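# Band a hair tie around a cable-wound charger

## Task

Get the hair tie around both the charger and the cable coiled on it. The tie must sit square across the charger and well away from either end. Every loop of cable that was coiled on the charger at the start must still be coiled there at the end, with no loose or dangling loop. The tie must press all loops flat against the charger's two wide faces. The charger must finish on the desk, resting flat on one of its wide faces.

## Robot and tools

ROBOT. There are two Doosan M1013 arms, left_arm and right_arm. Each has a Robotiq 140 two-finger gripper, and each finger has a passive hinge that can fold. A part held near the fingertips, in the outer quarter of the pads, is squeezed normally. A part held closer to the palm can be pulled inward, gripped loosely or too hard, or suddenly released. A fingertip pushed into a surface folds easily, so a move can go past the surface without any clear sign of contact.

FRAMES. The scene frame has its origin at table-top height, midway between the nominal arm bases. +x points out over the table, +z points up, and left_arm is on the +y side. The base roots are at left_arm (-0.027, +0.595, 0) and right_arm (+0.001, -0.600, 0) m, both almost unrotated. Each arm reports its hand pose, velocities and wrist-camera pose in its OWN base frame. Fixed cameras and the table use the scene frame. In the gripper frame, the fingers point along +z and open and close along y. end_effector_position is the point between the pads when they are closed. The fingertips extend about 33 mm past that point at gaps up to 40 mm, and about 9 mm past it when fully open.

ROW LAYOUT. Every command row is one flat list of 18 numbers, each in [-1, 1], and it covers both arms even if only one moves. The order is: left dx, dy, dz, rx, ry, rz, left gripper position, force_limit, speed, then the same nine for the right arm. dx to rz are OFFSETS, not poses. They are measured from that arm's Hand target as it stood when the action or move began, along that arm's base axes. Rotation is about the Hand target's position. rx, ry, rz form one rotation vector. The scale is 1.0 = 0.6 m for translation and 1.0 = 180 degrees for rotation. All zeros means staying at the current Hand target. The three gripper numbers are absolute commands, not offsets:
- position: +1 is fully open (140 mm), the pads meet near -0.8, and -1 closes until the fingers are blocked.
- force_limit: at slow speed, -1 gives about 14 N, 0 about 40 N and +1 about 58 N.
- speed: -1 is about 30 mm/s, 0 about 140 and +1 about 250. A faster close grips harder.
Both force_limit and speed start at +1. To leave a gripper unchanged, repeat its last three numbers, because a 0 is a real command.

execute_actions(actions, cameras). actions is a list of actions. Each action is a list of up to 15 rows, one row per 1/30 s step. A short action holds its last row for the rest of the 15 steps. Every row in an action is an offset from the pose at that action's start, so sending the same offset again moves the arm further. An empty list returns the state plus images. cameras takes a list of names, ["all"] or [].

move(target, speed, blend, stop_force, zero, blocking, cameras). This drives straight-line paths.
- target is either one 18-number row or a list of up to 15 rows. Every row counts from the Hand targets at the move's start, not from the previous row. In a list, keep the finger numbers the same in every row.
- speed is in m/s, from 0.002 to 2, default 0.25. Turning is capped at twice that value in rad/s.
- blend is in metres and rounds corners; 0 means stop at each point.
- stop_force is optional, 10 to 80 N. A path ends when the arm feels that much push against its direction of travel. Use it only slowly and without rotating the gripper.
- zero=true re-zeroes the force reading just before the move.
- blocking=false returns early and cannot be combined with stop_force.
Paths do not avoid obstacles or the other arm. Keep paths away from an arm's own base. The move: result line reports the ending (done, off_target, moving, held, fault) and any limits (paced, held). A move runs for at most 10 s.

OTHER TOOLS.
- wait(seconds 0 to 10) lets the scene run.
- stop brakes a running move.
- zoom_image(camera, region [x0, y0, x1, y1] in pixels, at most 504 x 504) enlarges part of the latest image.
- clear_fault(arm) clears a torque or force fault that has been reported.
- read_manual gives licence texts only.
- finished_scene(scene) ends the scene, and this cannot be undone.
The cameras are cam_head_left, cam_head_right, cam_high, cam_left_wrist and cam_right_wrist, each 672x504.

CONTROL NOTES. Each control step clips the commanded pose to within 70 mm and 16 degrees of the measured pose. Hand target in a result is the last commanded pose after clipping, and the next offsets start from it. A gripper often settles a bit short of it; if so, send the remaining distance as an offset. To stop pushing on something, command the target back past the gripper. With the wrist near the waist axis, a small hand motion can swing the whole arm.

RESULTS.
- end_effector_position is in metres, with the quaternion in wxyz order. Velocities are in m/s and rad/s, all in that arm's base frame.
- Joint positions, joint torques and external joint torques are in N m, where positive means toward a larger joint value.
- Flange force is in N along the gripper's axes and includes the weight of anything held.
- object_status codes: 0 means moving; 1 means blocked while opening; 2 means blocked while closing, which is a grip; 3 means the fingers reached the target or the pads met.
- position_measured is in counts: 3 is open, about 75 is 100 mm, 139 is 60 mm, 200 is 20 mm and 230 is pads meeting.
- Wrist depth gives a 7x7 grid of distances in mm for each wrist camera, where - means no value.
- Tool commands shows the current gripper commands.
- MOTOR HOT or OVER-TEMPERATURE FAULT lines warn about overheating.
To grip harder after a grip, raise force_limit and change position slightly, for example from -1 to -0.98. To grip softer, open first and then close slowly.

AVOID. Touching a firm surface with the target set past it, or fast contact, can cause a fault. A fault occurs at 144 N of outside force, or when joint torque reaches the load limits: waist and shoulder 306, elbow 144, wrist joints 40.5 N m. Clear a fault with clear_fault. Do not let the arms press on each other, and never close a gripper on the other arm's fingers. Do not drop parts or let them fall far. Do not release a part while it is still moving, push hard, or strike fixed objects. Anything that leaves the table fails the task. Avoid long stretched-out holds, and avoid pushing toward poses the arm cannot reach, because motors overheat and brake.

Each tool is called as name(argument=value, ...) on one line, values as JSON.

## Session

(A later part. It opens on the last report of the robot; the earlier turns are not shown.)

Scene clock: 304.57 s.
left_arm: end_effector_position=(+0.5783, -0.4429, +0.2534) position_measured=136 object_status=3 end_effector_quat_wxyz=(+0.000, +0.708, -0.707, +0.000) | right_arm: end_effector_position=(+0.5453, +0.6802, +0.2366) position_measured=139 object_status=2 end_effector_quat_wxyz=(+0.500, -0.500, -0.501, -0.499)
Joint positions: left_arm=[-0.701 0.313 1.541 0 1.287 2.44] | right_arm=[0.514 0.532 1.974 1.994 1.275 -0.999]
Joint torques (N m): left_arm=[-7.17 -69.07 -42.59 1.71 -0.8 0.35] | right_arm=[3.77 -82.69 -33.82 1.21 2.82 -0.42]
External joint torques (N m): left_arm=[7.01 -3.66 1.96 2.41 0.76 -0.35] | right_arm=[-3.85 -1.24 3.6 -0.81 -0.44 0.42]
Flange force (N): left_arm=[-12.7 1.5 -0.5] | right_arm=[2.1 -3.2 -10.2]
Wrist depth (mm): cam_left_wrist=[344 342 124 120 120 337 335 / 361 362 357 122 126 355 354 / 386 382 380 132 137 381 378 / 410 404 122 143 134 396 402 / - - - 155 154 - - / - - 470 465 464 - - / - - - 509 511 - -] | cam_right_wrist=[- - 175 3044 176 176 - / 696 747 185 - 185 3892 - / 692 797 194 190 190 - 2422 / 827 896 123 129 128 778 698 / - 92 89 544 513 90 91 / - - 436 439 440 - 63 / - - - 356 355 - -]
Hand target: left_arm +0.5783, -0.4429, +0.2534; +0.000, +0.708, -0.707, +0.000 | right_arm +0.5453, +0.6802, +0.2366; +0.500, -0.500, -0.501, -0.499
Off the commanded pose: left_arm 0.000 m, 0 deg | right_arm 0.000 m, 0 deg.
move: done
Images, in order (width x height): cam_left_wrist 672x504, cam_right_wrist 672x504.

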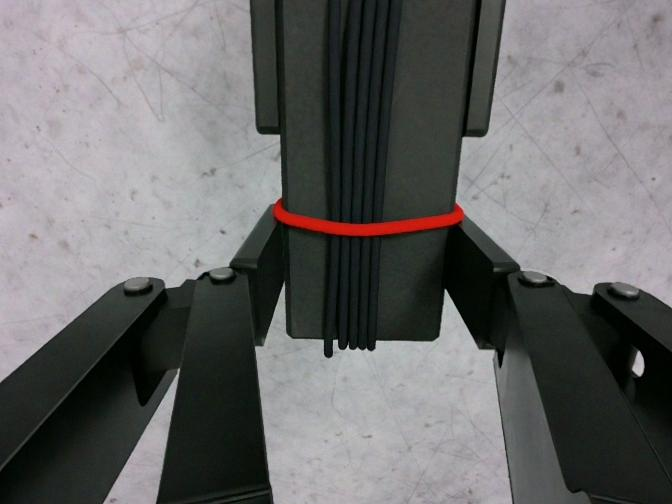

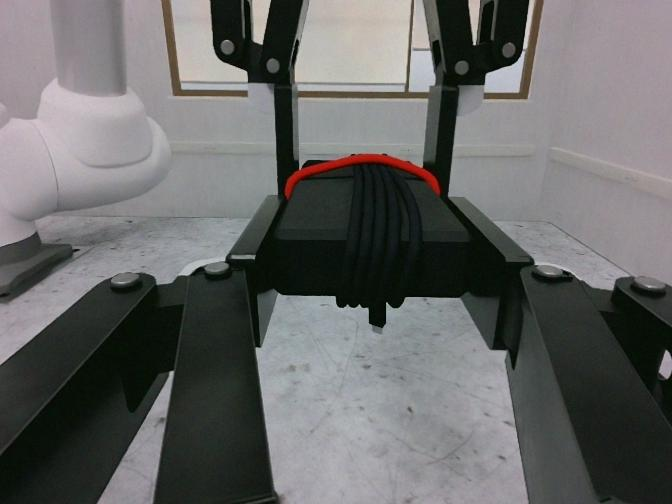

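move(target=[[0,0.006,0,0,0,0,-0.055,0.4,-1,0,0,0,0,0,0,-1,-0.3,-1],[0,0.006,0.017,0,0,0,-0.055,0.4,-1,0,0,0,0,0,0,-1,-0.3,-1]], speed=0.03)

move(target=[0,0,0,0,0,0,-1,0,-1,0,0,0,0,0,0,-1,-0.3,-1])

wait(seconds=1.3, cameras=["cam_left_wrist","cam_right_wrist"])

Scene clock: 312.17 s.
left_arm: end_effector_position=(+0.5782, -0.4393, +0.2635) position_measured=136 object_status=3 end_effector_quat_wxyz=(+0.000, +0.708, -0.707, +0.000) | right_arm: end_effector_position=(+0.5453, +0.6802, +0.2365) position_measured=139 object_status=2 end_effector_quat_wxyz=(+0.500, -0.500, -0.501, -0.499)
Joint positions: left_arm=[-0.697 0.305 1.533 0 1.304 2.443] | right_arm=[0.514 0.532 1.974 1.994 1.275 -0.999]
Joint torques (N m): left_arm=[-2.98 -69.08 -41.15 3.7 0.45 0.32] | right_arm=[0.63 -82.67 -31.62 0.83 2.91 -0.46]
External joint torques (N m): left_arm=[2.92 -3.15 0.26 0.46 -0.49 -0.32] | right_arm=[-0.59 -1.05 1.53 -0.46 -0.53 0.46]
Flange force (N): left_arm=[-6.2 2.2 -0.2] | right_arm=[2.4 -2.3 -2.9]
Wrist depth (mm): cam_left_wrist=[349 350 339 124 128 345 345 / 369 369 366 134 137 365 365 / 397 395 392 142 145 386 386 / 426 410 122 151 152 409 411 / - - 107 449 449 84 - / - - 485 479 476 - - / - - - 516 516 - -] | cam_right_wrist=[652 671 177 - 177 - - / 698 740 - - 188 - 2219 / 709 791 199 191 192 - 2422 / 749 892 123 129 128 766 2447 / - 92 89 540 513 90 91 / - - 437 436 438 - 63 / - - - 354 355 - -]
Hand target: left_arm +0.5783, -0.4393, +0.2636; +0.000, +0.708, -0.707, +0.000 | right_arm +0.5453, +0.6802, +0.2366; +0.500, -0.500, -0.501, -0.499
Off the commanded pose: left_arm 0.000 m, 0 deg | right_arm 0.000 m, 0 deg.
move: done

Scene clock: 312.77 s.
left_arm: end_effector_position=(+0.5782, -0.4393, +0.2636) position_measured=141 object_status=0 end_effector_quat_wxyz=(+0.000, +0.708, -0.707, +0.000) | right_arm: end_effector_position=(+0.5453, +0.6802, +0.2366) position_measured=139 object_status=2 end_effector_quat_wxyz=(+0.500, -0.500, -0.501, -0.499)
Joint positions: left_arm=[-0.697 0.305 1.533 0 1.304 2.443] | right_arm=[0.514 0.532 1.974 1.994 1.275 -0.999]
Joint torques (N m): left_arm=[-0.05 -65.71 -41.08 5.04 -1.02 0.09] | right_arm=[4.62 -86.66 -31.45 -0.06 5.59 -0.44]
External joint torques (N m): left_arm=[0.19 -6.48 0.27 -0.88 0.98 -0.1] | right_arm=[-4.61 2.95 1.36 0.45 -3.21 0.44]
Flange force (N): left_arm=[-6.2 8.0 -4.1] | right_arm=[-1.8 3.6 -2.5]
Wrist depth (mm): cam_left_wrist=[352 351 339 127 130 345 344 / 371 370 363 135 136 366 362 / 393 397 393 142 145 382 386 / 425 412 122 155 150 408 405 / - - 116 445 449 84 - / - - 480 480 476 - - / - - - 521 520 - -] | cam_right_wrist=[661 645 178 - 179 - 2667 / 707 799 - - 188 - - / 704 802 3044 191 192 4748 2580 / 751 896 123 129 128 839 2526 / - 92 89 535 535 90 91 / - - 436 434 440 - 63 / - - - 354 355 - -]
Hand target: left_arm +0.5783, -0.4393, +0.2636; +0.000, +0.708, -0.707, +0.000 | right_arm +0.5453, +0.6802, +0.2366; +0.500, -0.500, -0.501, -0.499
Off the commanded pose: left_arm 0.000 m, 0 deg | right_arm 0.000 m, 0 deg.
move: done

Scene clock: 314.07 s.
left_arm: end_effector_position=(+0.5783, -0.4393, +0.2636) position_measured=141 object_status=2 end_effector_quat_wxyz=(+0.000, +0.708, -0.707, +0.000) | right_arm: end_effector_position=(+0.5453, +0.6802, +0.2366) position_measured=139 object_status=2 end_effector_quat_wxyz=(+0.500, -0.500, -0.501, -0.499)
Joint positions: left_arm=[-0.697 0.305 1.533 0 1.304 2.443] | right_arm=[0.514 0.532 1.974 1.994 1.275 -0.999]
Joint torques (N m): left_arm=[-0.14 -65.83 -41.49 4.95 -1.25 0.13] | right_arm=[5.08 -87.01 -31.28 -0.17 5.65 -0.42]
External joint torques (N m): left_arm=[-0.06 -6.17 0.8 -0.81 1.22 -0.13] | right_arm=[-5.12 3.45 1.21 0.56 -3.28 0.42]
Flange force (N): left_arm=[-6.2 8.6 -3.7] | right_arm=[-2.5 4.5 -2.5]
Wrist depth (mm): cam_left_wrist=[351 350 342 126 128 345 344 / 369 371 365 135 138 363 365 / 397 395 394 142 146 386 385 / 417 412 122 155 151 408 414 / - - 116 446 444 84 - / - - 479 481 480 - - / - - - 521 521 - -] | cam_right_wrist=[676 680 177 - 179 - 2553 / 702 740 189 - 194 - 2968 / 700 810 3344 192 192 3124 2499 / 751 892 123 129 128 839 2178 / - 92 89 541 509 90 91 / - - 436 440 440 - 63 / - - - 353 355 - -]
Hand target: left_arm +0.5783, -0.4393, +0.2636; +0.000, +0.708, -0.707, +0.000 | right_arm +0.5453, +0.6802, +0.2366; +0.500, -0.500, -0.501, -0.499
Tool commands: left_gripper/position=-1.0 left_gripper/force_limit=+0.0 left_gripper/speed=-1.0 right_gripper/position=-1.0 right_gripper/force_limit=-0.3 right_gripper/speed=-1.0
Off the commanded pose: left_arm 0.000 m, 0 deg | right_arm 0.000 m, 0 deg.
wait: 1.30 s; at rest by 0.17 s
Images, in order (width x height): cam_left_wrist 672x504, cam_right_wrist 672x504.

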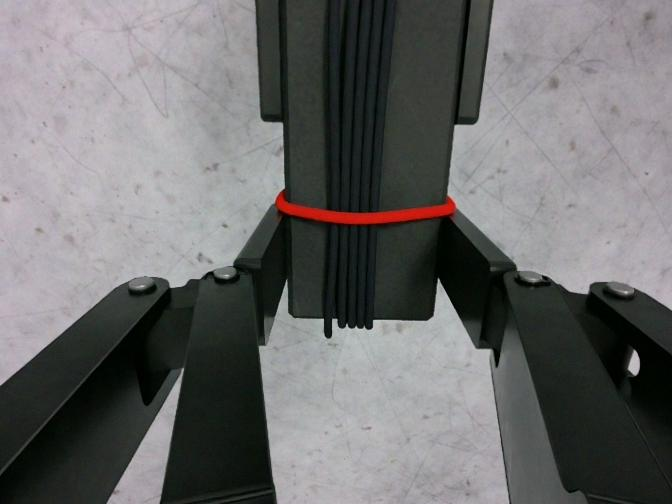

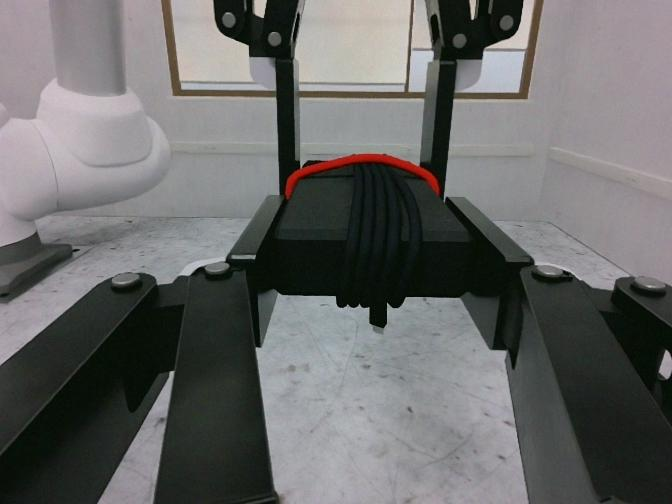

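Good. Open right, retreat.

move(target=[0,0,0,0,0,0,-1,0,-1,0,0,0,0,0,0,0.2,-0.3,-0.9])

move(target=[[0,0,0,0,0,0,-1,0,-1,0,-0.2,0,0,0,0,0.2,-0.3,-0.9],[0,0,0,0,0,0,-1,0,-1,0,-0.45,0.15,0,0,0,0.2,-0.3,-0.9]], speed=[0.1,0.25], blend=[0.03,0], cameras=["all"])

zoom_image(camera="cam_right_wrist", region=[250, 150, 470, 350])

Scene clock: 319.27 s.
left_arm: end_effector_position=(+0.5783, -0.4393, +0.2636) position_measured=141 object_status=2 end_effector_quat_wxyz=(+0.000, +0.708, -0.707, +0.000) | right_arm: end_effector_position=(+0.5453, +0.6802, +0.2366) position_measured=104 object_status=0 end_effector_quat_wxyz=(+0.500, -0.500, -0.501, -0.499)
Joint positions: left_arm=[-0.697 0.305 1.533 0 1.304 2.443] | right_arm=[0.514 0.532 1.974 1.994 1.275 -0.999]
Joint torques (N m): left_arm=[-2.9 -71.21 -42.87 3.6 0.43 0.3] | right_arm=[0.44 -80.12 -30.03 0.24 1.94 -0.41]
External joint torques (N m): left_arm=[3.06 -1.06 2.03 0.56 -0.46 -0.3] | right_arm=[-0.34 -3.9 -0.13 0.14 0.44 0.41]
Flange force (N): left_arm=[-6.6 2.5 2.9] | right_arm=[5.8 -2.6 -2.7]
Wrist depth (mm): cam_left_wrist=[350 351 131 126 130 343 344 / 372 371 373 134 140 363 365 / 395 388 393 143 146 382 384 / 421 414 122 156 151 411 415 / - - 116 448 442 84 - / - - 479 481 478 - - / - - - 521 520 - -] | cam_right_wrist=[631 707 177 - 178 - - / 700 749 - - 189 - - / 704 791 196 192 192 4239 2374 / 740 879 137 128 128 127 2398 / - 89 506 533 543 110 79 / - - 436 440 436 - - / - - 355 356 356 - -]
Hand target: left_arm +0.5783, -0.4393, +0.2636; +0.000, +0.708, -0.707, +0.000 | right_arm +0.5453, +0.6802, +0.2366; +0.500, -0.500, -0.501, -0.499
Off the commanded pose: left_arm 0.000 m, 0 deg | right_arm 0.000 m, 0 deg.
move: done

Scene clock: 321.63 s.
left_arm: end_effector_position=(+0.5783, -0.4393, +0.2636) position_measured=141 object_status=2 end_effector_quat_wxyz=(+0.000, +0.708, -0.707, +0.000) | right_arm: end_effector_position=(+0.5453, +0.4103, +0.3265) position_measured=104 object_status=3 end_effector_quat_wxyz=(+0.500, -0.500, -0.501, -0.499)
Joint positions: left_arm=[-0.697 0.305 1.533 0 1.304 2.443] | right_arm=[0.079 0.295 2.123 1.627 1.519 -0.848]
Joint torques (N m): left_arm=[-2.82 -71.23 -42.85 3.57 0.43 0.33] | right_arm=[0.78 -58.49 -31.96 1.58 1.66 -0.53]
External joint torques (N m): left_arm=[2.73 -1.12 1.9 0.59 -0.47 -0.33] | right_arm=[-0.67 -4.4 0 0.11 0.46 0.53]
Flange force (N): left_arm=[-6.2 2.6 2.8] | right_arm=[7.2 -5.0 -2.4]
Wrist depth (mm): cam_left_wrist=[351 348 350 127 130 347 346 / 371 373 369 135 141 366 366 / 392 395 390 143 146 388 386 / 422 413 122 155 151 407 413 / - - 116 444 446 84 - / - - 482 479 477 - - / - - - 518 518 - -] | cam_right_wrist=[- 910 - 426 - - 2968 / - 953 4748 446 - - - / 889 1023 1109 488 4239 - 2698 / 946 973 159 965 1084 119 - / - 89 704 754 756 110 79 / - - 578 580 579 - - / - - 466 465 471 - -]
Hand target: left_arm +0.5783, -0.4393, +0.2636; +0.000, +0.708, -0.707, +0.000 | right_arm +0.5453, +0.4102, +0.3266; +0.500, -0.500, -0.501, -0.499
Off the commanded pose: left_arm 0.000 m, 0 deg | right_arm 0.000 m, 0 deg.
move: done

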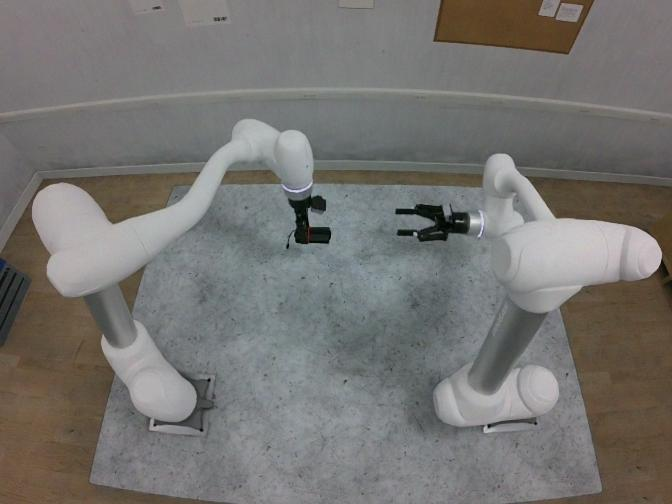

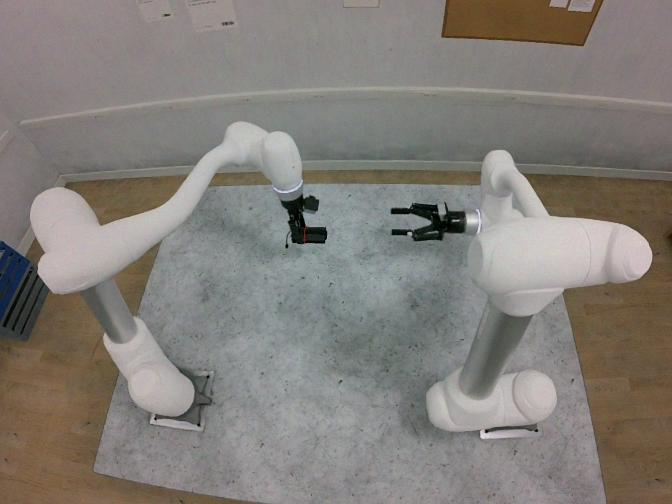

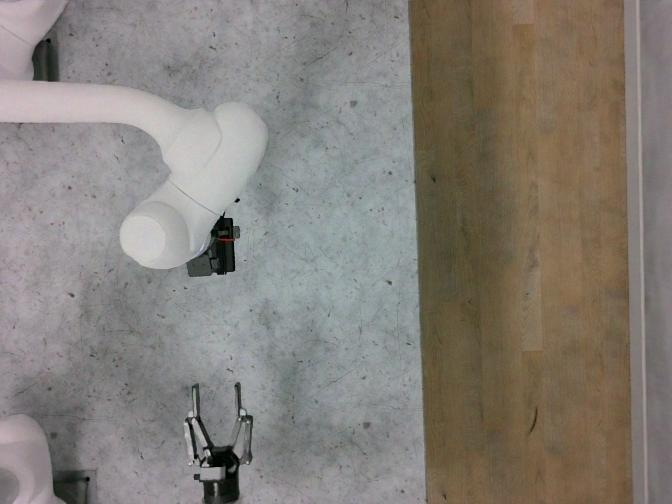

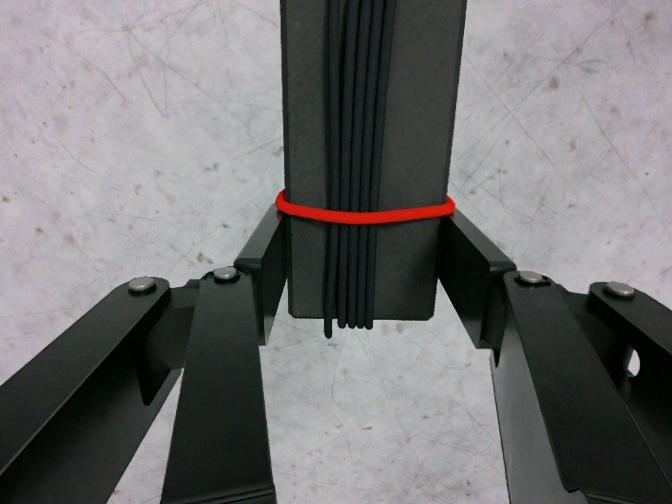

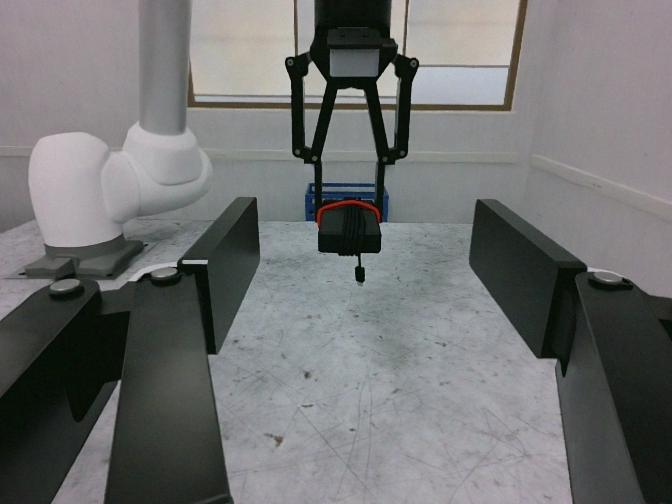

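Scaled by 2.291 from the camera's 672x504 image, which has a finer 960x720 frame.

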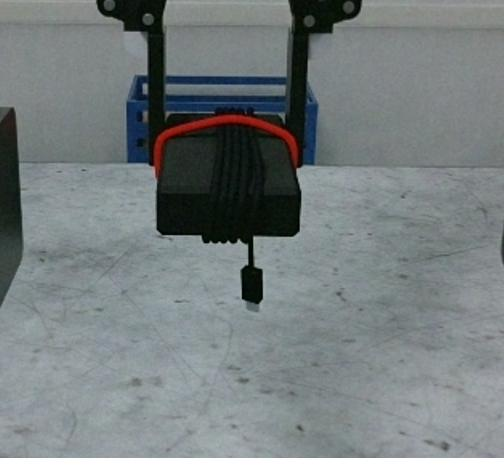

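move(target=[[0,0,-0.25,0,0,0,-1,0,-1,0,0,0,0,0,0,0.2,-0.3,-0.9],[0,-0.1,-0.34,0,0,0,-1,0,-1,0,0,0,0,0,0,0.2,-0.3,-0.9]], speed=0.08, blend=[0.02,0])

move(target=[0,0,-0.035,0,0,0,-1,0,-1,0,0,0,0,0,0,0.2,-0.3,-0.9], speed=0.01, stop_force=10, cameras=["cam_left_wrist","cam_right_wrist"])

zoom_image(camera="cam_right_wrist", region=[250, 200, 470, 420])

Scene clock: 331.67 s.
left_arm: end_effector_position=(+0.5783, -0.4993, +0.0596) position_measured=141 object_status=2 end_effector_quat_wxyz=(+0.000, +0.708, -0.707, +0.000) | right_arm: end_effector_position=(+0.5453, +0.4102, +0.3266) position_measured=104 object_status=3 end_effector_quat_wxyz=(+0.500, -0.500, -0.501, -0.499)
Joint positions: left_arm=[-0.757 0.496 1.653 0 0.993 2.383] | right_arm=[0.079 0.295 2.123 1.627 1.519 -0.848]
Joint torques (N m): left_arm=[-2.91 -84.19 -37.33 3.07 0.36 0.43] | right_arm=[0.41 -59.28 -31.77 1.49 1.68 -0.42]
External joint torques (N m): left_arm=[2.87 -1 2.02 0.52 -0.38 -0.43] | right_arm=[-0.37 -3.26 -0.12 0.2 0.43 0.42]
Flange force (N): left_arm=[-6.3 2.5 1.1] | right_arm=[5.5 -3.5 -1.5]
Wrist depth (mm): cam_left_wrist=[172 171 171 127 130 169 168 / 181 181 180 137 141 179 178 / 192 192 192 143 145 189 189 / 206 205 137 155 151 200 202 / - - 116 174 218 84 - / - - - 235 234 - - / - - - 254 253 - -] | cam_right_wrist=[- 3083 - 342 389 502 - / - 961 - 360 408 2667 - / 913 1015 1089 387 - - 2968 / 931 973 159 447 1094 119 - / - 89 709 674 717 110 79 / - - 572 531 578 - - / - - 467 450 472 - -]
Hand target: left_arm +0.5783, -0.4993, +0.0596; +0.000, +0.708, -0.707, +0.000 | right_arm +0.5453, +0.4102, +0.3266; +0.500, -0.500, -0.501, -0.499
Off the commanded pose: left_arm 0.000 m, 0 deg | right_arm 0.000 m, 0 deg.
move: done

Scene clock: 334.00 s.
left_arm: end_effector_position=(+0.5783, -0.4994, +0.0427) position_measured=141 object_status=2 end_effector_quat_wxyz=(+0.000, +0.708, -0.707, +0.000) | right_arm: end_effector_position=(+0.5453, +0.4102, +0.3266) position_measured=104 object_status=3 end_effector_quat_wxyz=(+0.500, -0.500, -0.501, -0.499)
Joint positions: left_arm=[-0.757 0.512 1.664 0 0.966 2.383] | right_arm=[0.079 0.295 2.123 1.627 1.519 -0.848]
Joint torques (N m): left_arm=[-2.69 -71.35 -28.98 3.29 0.25 0.32] | right_arm=[0.28 -59.45 -31.79 1.49 1.63 -0.45]
External joint torques (N m): left_arm=[2.8 -14.74 -5.93 0.26 -0.29 -0.32] | right_arm=[-0.37 -3.14 -0.14 0.22 0.48 0.45]
Flange force (N): left_arm=[-6.8 2.9 -16.9] | right_arm=[5.4 -3.3 -1.5]
Wrist depth (mm): cam_left_wrist=[156 156 155 126 130 154 153 / 167 166 165 135 137 163 162 / 176 178 174 143 146 173 173 / 188 184 142 155 150 182 184 / - - 103 173 198 84 - / - - 216 215 214 - - / - - - 232 232 - -] | cam_right_wrist=[- 836 - 341 404 - 2580 / - - - 360 410 2422 - / 906 938 1109 388 - - 2158 / 931 965 159 424 1094 119 - / - 89 707 486 713 110 79 / - - 579 553 582 - - / - - 466 451 470 - -]
Hand target: left_arm +0.5783, -0.4994, +0.0427; +0.000, +0.708, -0.707, +0.000 (not the last commanded pose) | right_arm +0.5453, +0.4102, +0.3266; +0.500, -0.500, -0.501, -0.499
Off the commanded pose: left_arm 0.004 m, 0 deg | right_arm 0.000 m, 0 deg.
move: contact (left_arm)
Images, in order (width x height): cam_left_wrist 672x504, cam_right_wrist 672x504.

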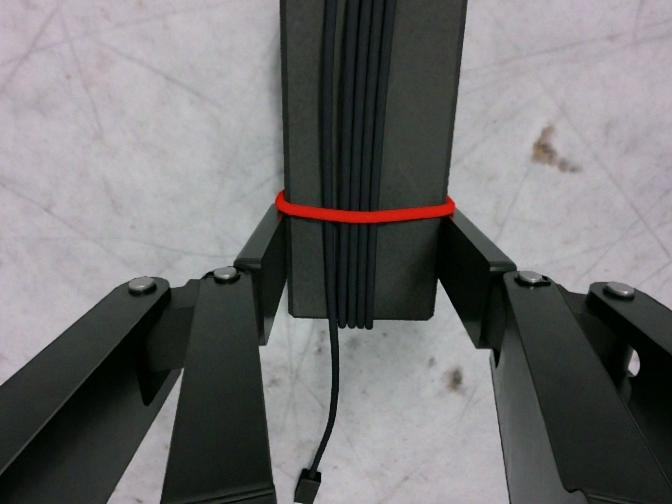

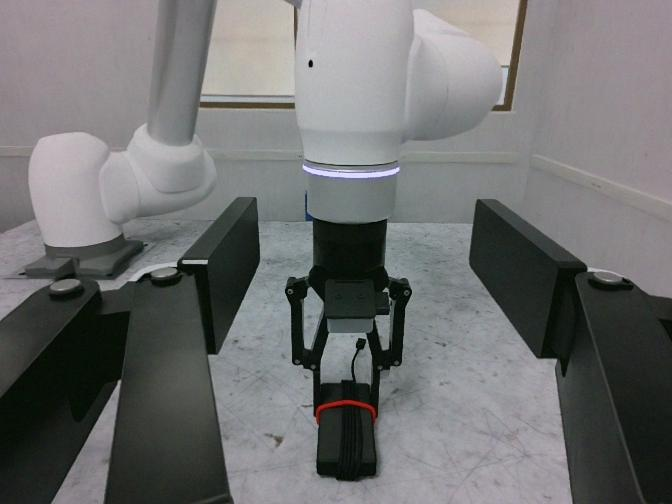

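Scaled by 2.291 from the camera's 672x504 image, which has a finer 960x720 frame.

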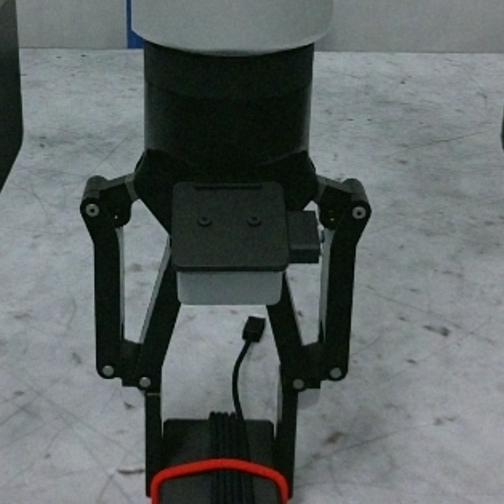

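Release.

move(target=[0,0,0,0,0,0,0.35,0,-1,0,0,0,0,0,0,0.2,-0.3,-0.9])

wait(seconds=1)

move(target=[0,0,0.25,0,0,0,0.35,0,-1,0,0,0,0,0,0,0.2,-0.3,-0.9], speed=0.1, cameras=["cam_left_wrist","cam_right_wrist"])

zoom_image(camera="cam_left_wrist", region=[200, 100, 500, 400])

zoom_image(camera="cam_right_wrist", region=[280, 340, 410, 490])

Scene clock: 339.23 s.
left_arm: end_effector_position=(+0.5783, -0.4994, +0.0427) position_measured=85 object_status=0 end_effector_quat_wxyz=(+0.000, +0.708, -0.707, +0.000) | right_arm: end_effector_position=(+0.5453, +0.4102, +0.3266) position_measured=104 object_status=3 end_effector_quat_wxyz=(+0.500, -0.500, -0.501, -0.499)
Joint positions: left_arm=[-0.757 0.512 1.664 0 0.966 2.383] | right_arm=[0.079 0.295 2.123 1.627 1.519 -0.848]
Joint torques (N m): left_arm=[-2.71 -82.31 -35.09 3.08 0.5 0.34] | right_arm=[0.36 -59.37 -31.84 1.49 1.68 -0.43]
External joint torques (N m): left_arm=[2.73 -3.53 0.41 0.45 -0.53 -0.34] | right_arm=[-0.51 -3.34 -0.18 0.22 0.43 0.43]
Flange force (N): left_arm=[-6.3 2.5 -2.2] | right_arm=[5.6 -3.5 -1.7]
Wrist depth (mm): cam_left_wrist=[155 156 155 129 132 154 153 / 167 165 163 136 137 163 162 / 176 176 175 141 144 173 172 / 188 185 151 153 155 129 184 / - - 200 199 198 119 85 / - - 216 214 213 213 - / - - 233 232 230 230 -] | cam_right_wrist=[- 3709 4024 340 394 - - / - 953 - 358 411 518 2499 / 892 1006 3829 388 3709 - 2283 / 942 965 159 426 1120 119 1962 / - 89 669 495 715 110 79 / - - 578 604 559 - - / - - 465 450 471 - -]
Hand target: left_arm +0.5783, -0.4994, +0.0427; +0.000, +0.708, -0.707, +0.000 | right_arm +0.5453, +0.4102, +0.3266; +0.500, -0.500, -0.501, -0.499
Off the commanded pose: left_arm 0.000 m, 0 deg | right_arm 0.000 m, 0 deg.
move: done

Scene clock: 340.23 s.
left_arm: end_effector_position=(+0.5783, -0.4994, +0.0427) position_measured=85 object_status=3 end_effector_quat_wxyz=(+0.000, +0.708, -0.707, +0.000) | right_arm: end_effector_position=(+0.5453, +0.4102, +0.3266) position_measured=104 object_status=3 end_effector_quat_wxyz=(+0.500, -0.500, -0.501, -0.499)
Joint positions: left_arm=[-0.757 0.512 1.664 0 0.966 2.383] | right_arm=[0.079 0.295 2.123 1.627 1.519 -0.848]
Joint torques (N m): left_arm=[-2.8 -81.9 -34.96 3.07 0.5 0.33] | right_arm=[0.39 -59.68 -31.87 1.47 1.66 -0.43]
External joint torques (N m): left_arm=[2.89 -3.96 0.23 0.47 -0.53 -0.33] | right_arm=[-0.43 -3.11 -0.14 0.24 0.46 0.43]
Flange force (N): left_arm=[-6.5 2.4 -2.7] | right_arm=[5.3 -3.3 -1.5]
Wrist depth (mm): cam_left_wrist=[156 156 155 130 132 154 153 / 167 165 162 136 137 163 163 / 176 177 175 141 144 173 173 / 188 185 151 154 155 129 184 / - - 200 198 198 119 85 / - - 216 214 214 212 - / - - 233 232 231 232 -] | cam_right_wrist=[- - - 339 416 5051 2398 / - 961 - 359 411 2895 2447 / 886 1002 1181 389 - - 2178 / 957 977 159 423 1089 119 - / - 89 669 665 715 110 79 / - - 578 548 559 - - / - - 467 450 470 - -]
Hand target: left_arm +0.5783, -0.4994, +0.0427; +0.000, +0.708, -0.707, +0.000 | right_arm +0.5453, +0.4102, +0.3266; +0.500, -0.500, -0.501, -0.499
Tool commands: left_gripper/position=+0.35 left_gripper/force_limit=+0.0 left_gripper/speed=-1.0 right_gripper/position=+0.2 right_gripper/force_limit=-0.3 right_gripper/speed=-0.9
Off the commanded pose: left_arm 0.000 m, 0 deg | right_arm 0.000 m, 0 deg.
wait: 1.00 s; at rest by 0.17 s

Scene clock: 342.13 s.
left_arm: end_effector_position=(+0.5783, -0.4994, +0.1926) position_measured=85 object_status=3 end_effector_quat_wxyz=(+0.000, +0.708, -0.707, +0.000) | right_arm: end_effector_position=(+0.5453, +0.4102, +0.3266) position_measured=104 object_status=3 end_effector_quat_wxyz=(+0.500, -0.500, -0.501, -0.499)
Joint positions: left_arm=[-0.757 0.399 1.535 0 1.208 2.383] | right_arm=[0.079 0.295 2.123 1.627 1.519 -0.848]
Joint torques (N m): left_arm=[-3.08 -77.03 -40.09 3.56 0.61 0.29] | right_arm=[0.41 -59.45 -31.84 1.52 1.66 -0.45]
External joint torques (N m): left_arm=[3.29 -3.29 0.36 0.48 -0.66 -0.29] | right_arm=[-0.38 -3.57 -0.14 0.19 0.46 0.45]
Flange force (N): left_arm=[-6.9 2.0 -0.4] | right_arm=[6.0 -3.8 -1.6]
Wrist depth (mm): cam_left_wrist=[288 288 286 290 286 284 284 / 303 307 304 280 302 300 299 / 324 325 322 295 319 320 318 / 346 339 152 341 339 153 338 / - - 368 366 368 119 85 / - - 397 396 392 393 - / - - 428 426 426 - -] | cam_right_wrist=[- - 4093 350 - - - / - 1084 2968 373 410 - - / 903 997 1152 414 430 - 2398 / 938 969 159 1094 938 119 - / - 89 702 758 758 110 79 / - - 575 578 585 - - / - - 467 447 468 - -]
Hand target: left_arm +0.5783, -0.4994, +0.1927; +0.000, +0.708, -0.707, +0.000 | right_arm +0.5453, +0.4102, +0.3266; +0.500, -0.500, -0.501, -0.499
Off the commanded pose: left_arm 0.000 m, 0 deg | right_arm 0.000 m, 0 deg.
move: done
Images, in order (width x height): cam_left_wrist 672x504, cam_right_wrist 672x504.

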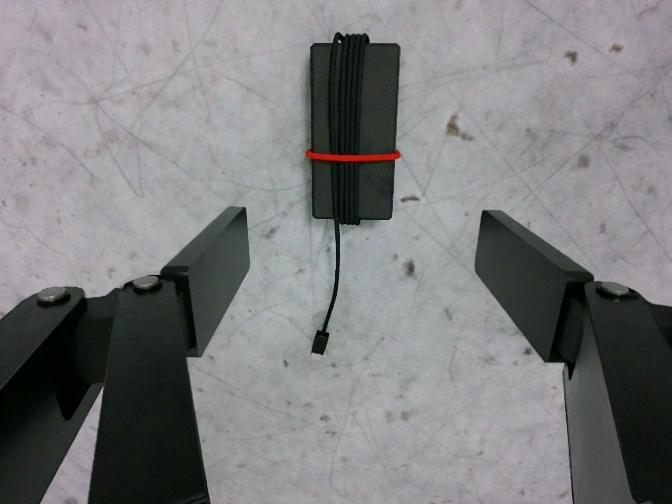

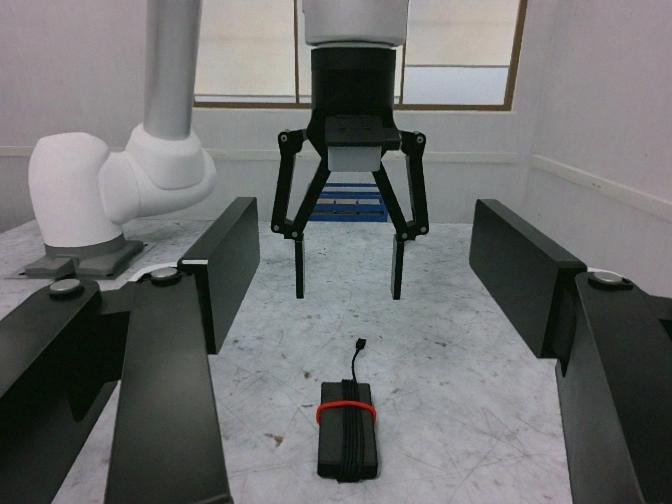

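Scaled by 1.680 from the camera's 672x504 image, which has a finer 960x720 frame.

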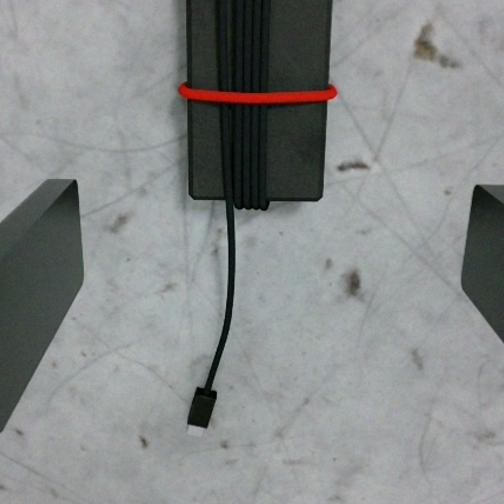

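Scaled by 3.360 from the camera's 672x504 image, which has a finer 960x720 frame.

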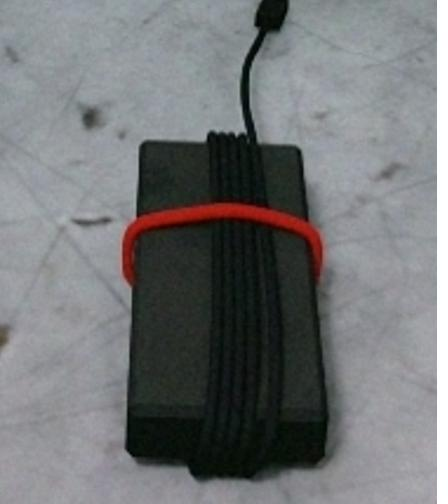

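finished_scene(scene=2)

The scene is finished: the task was done.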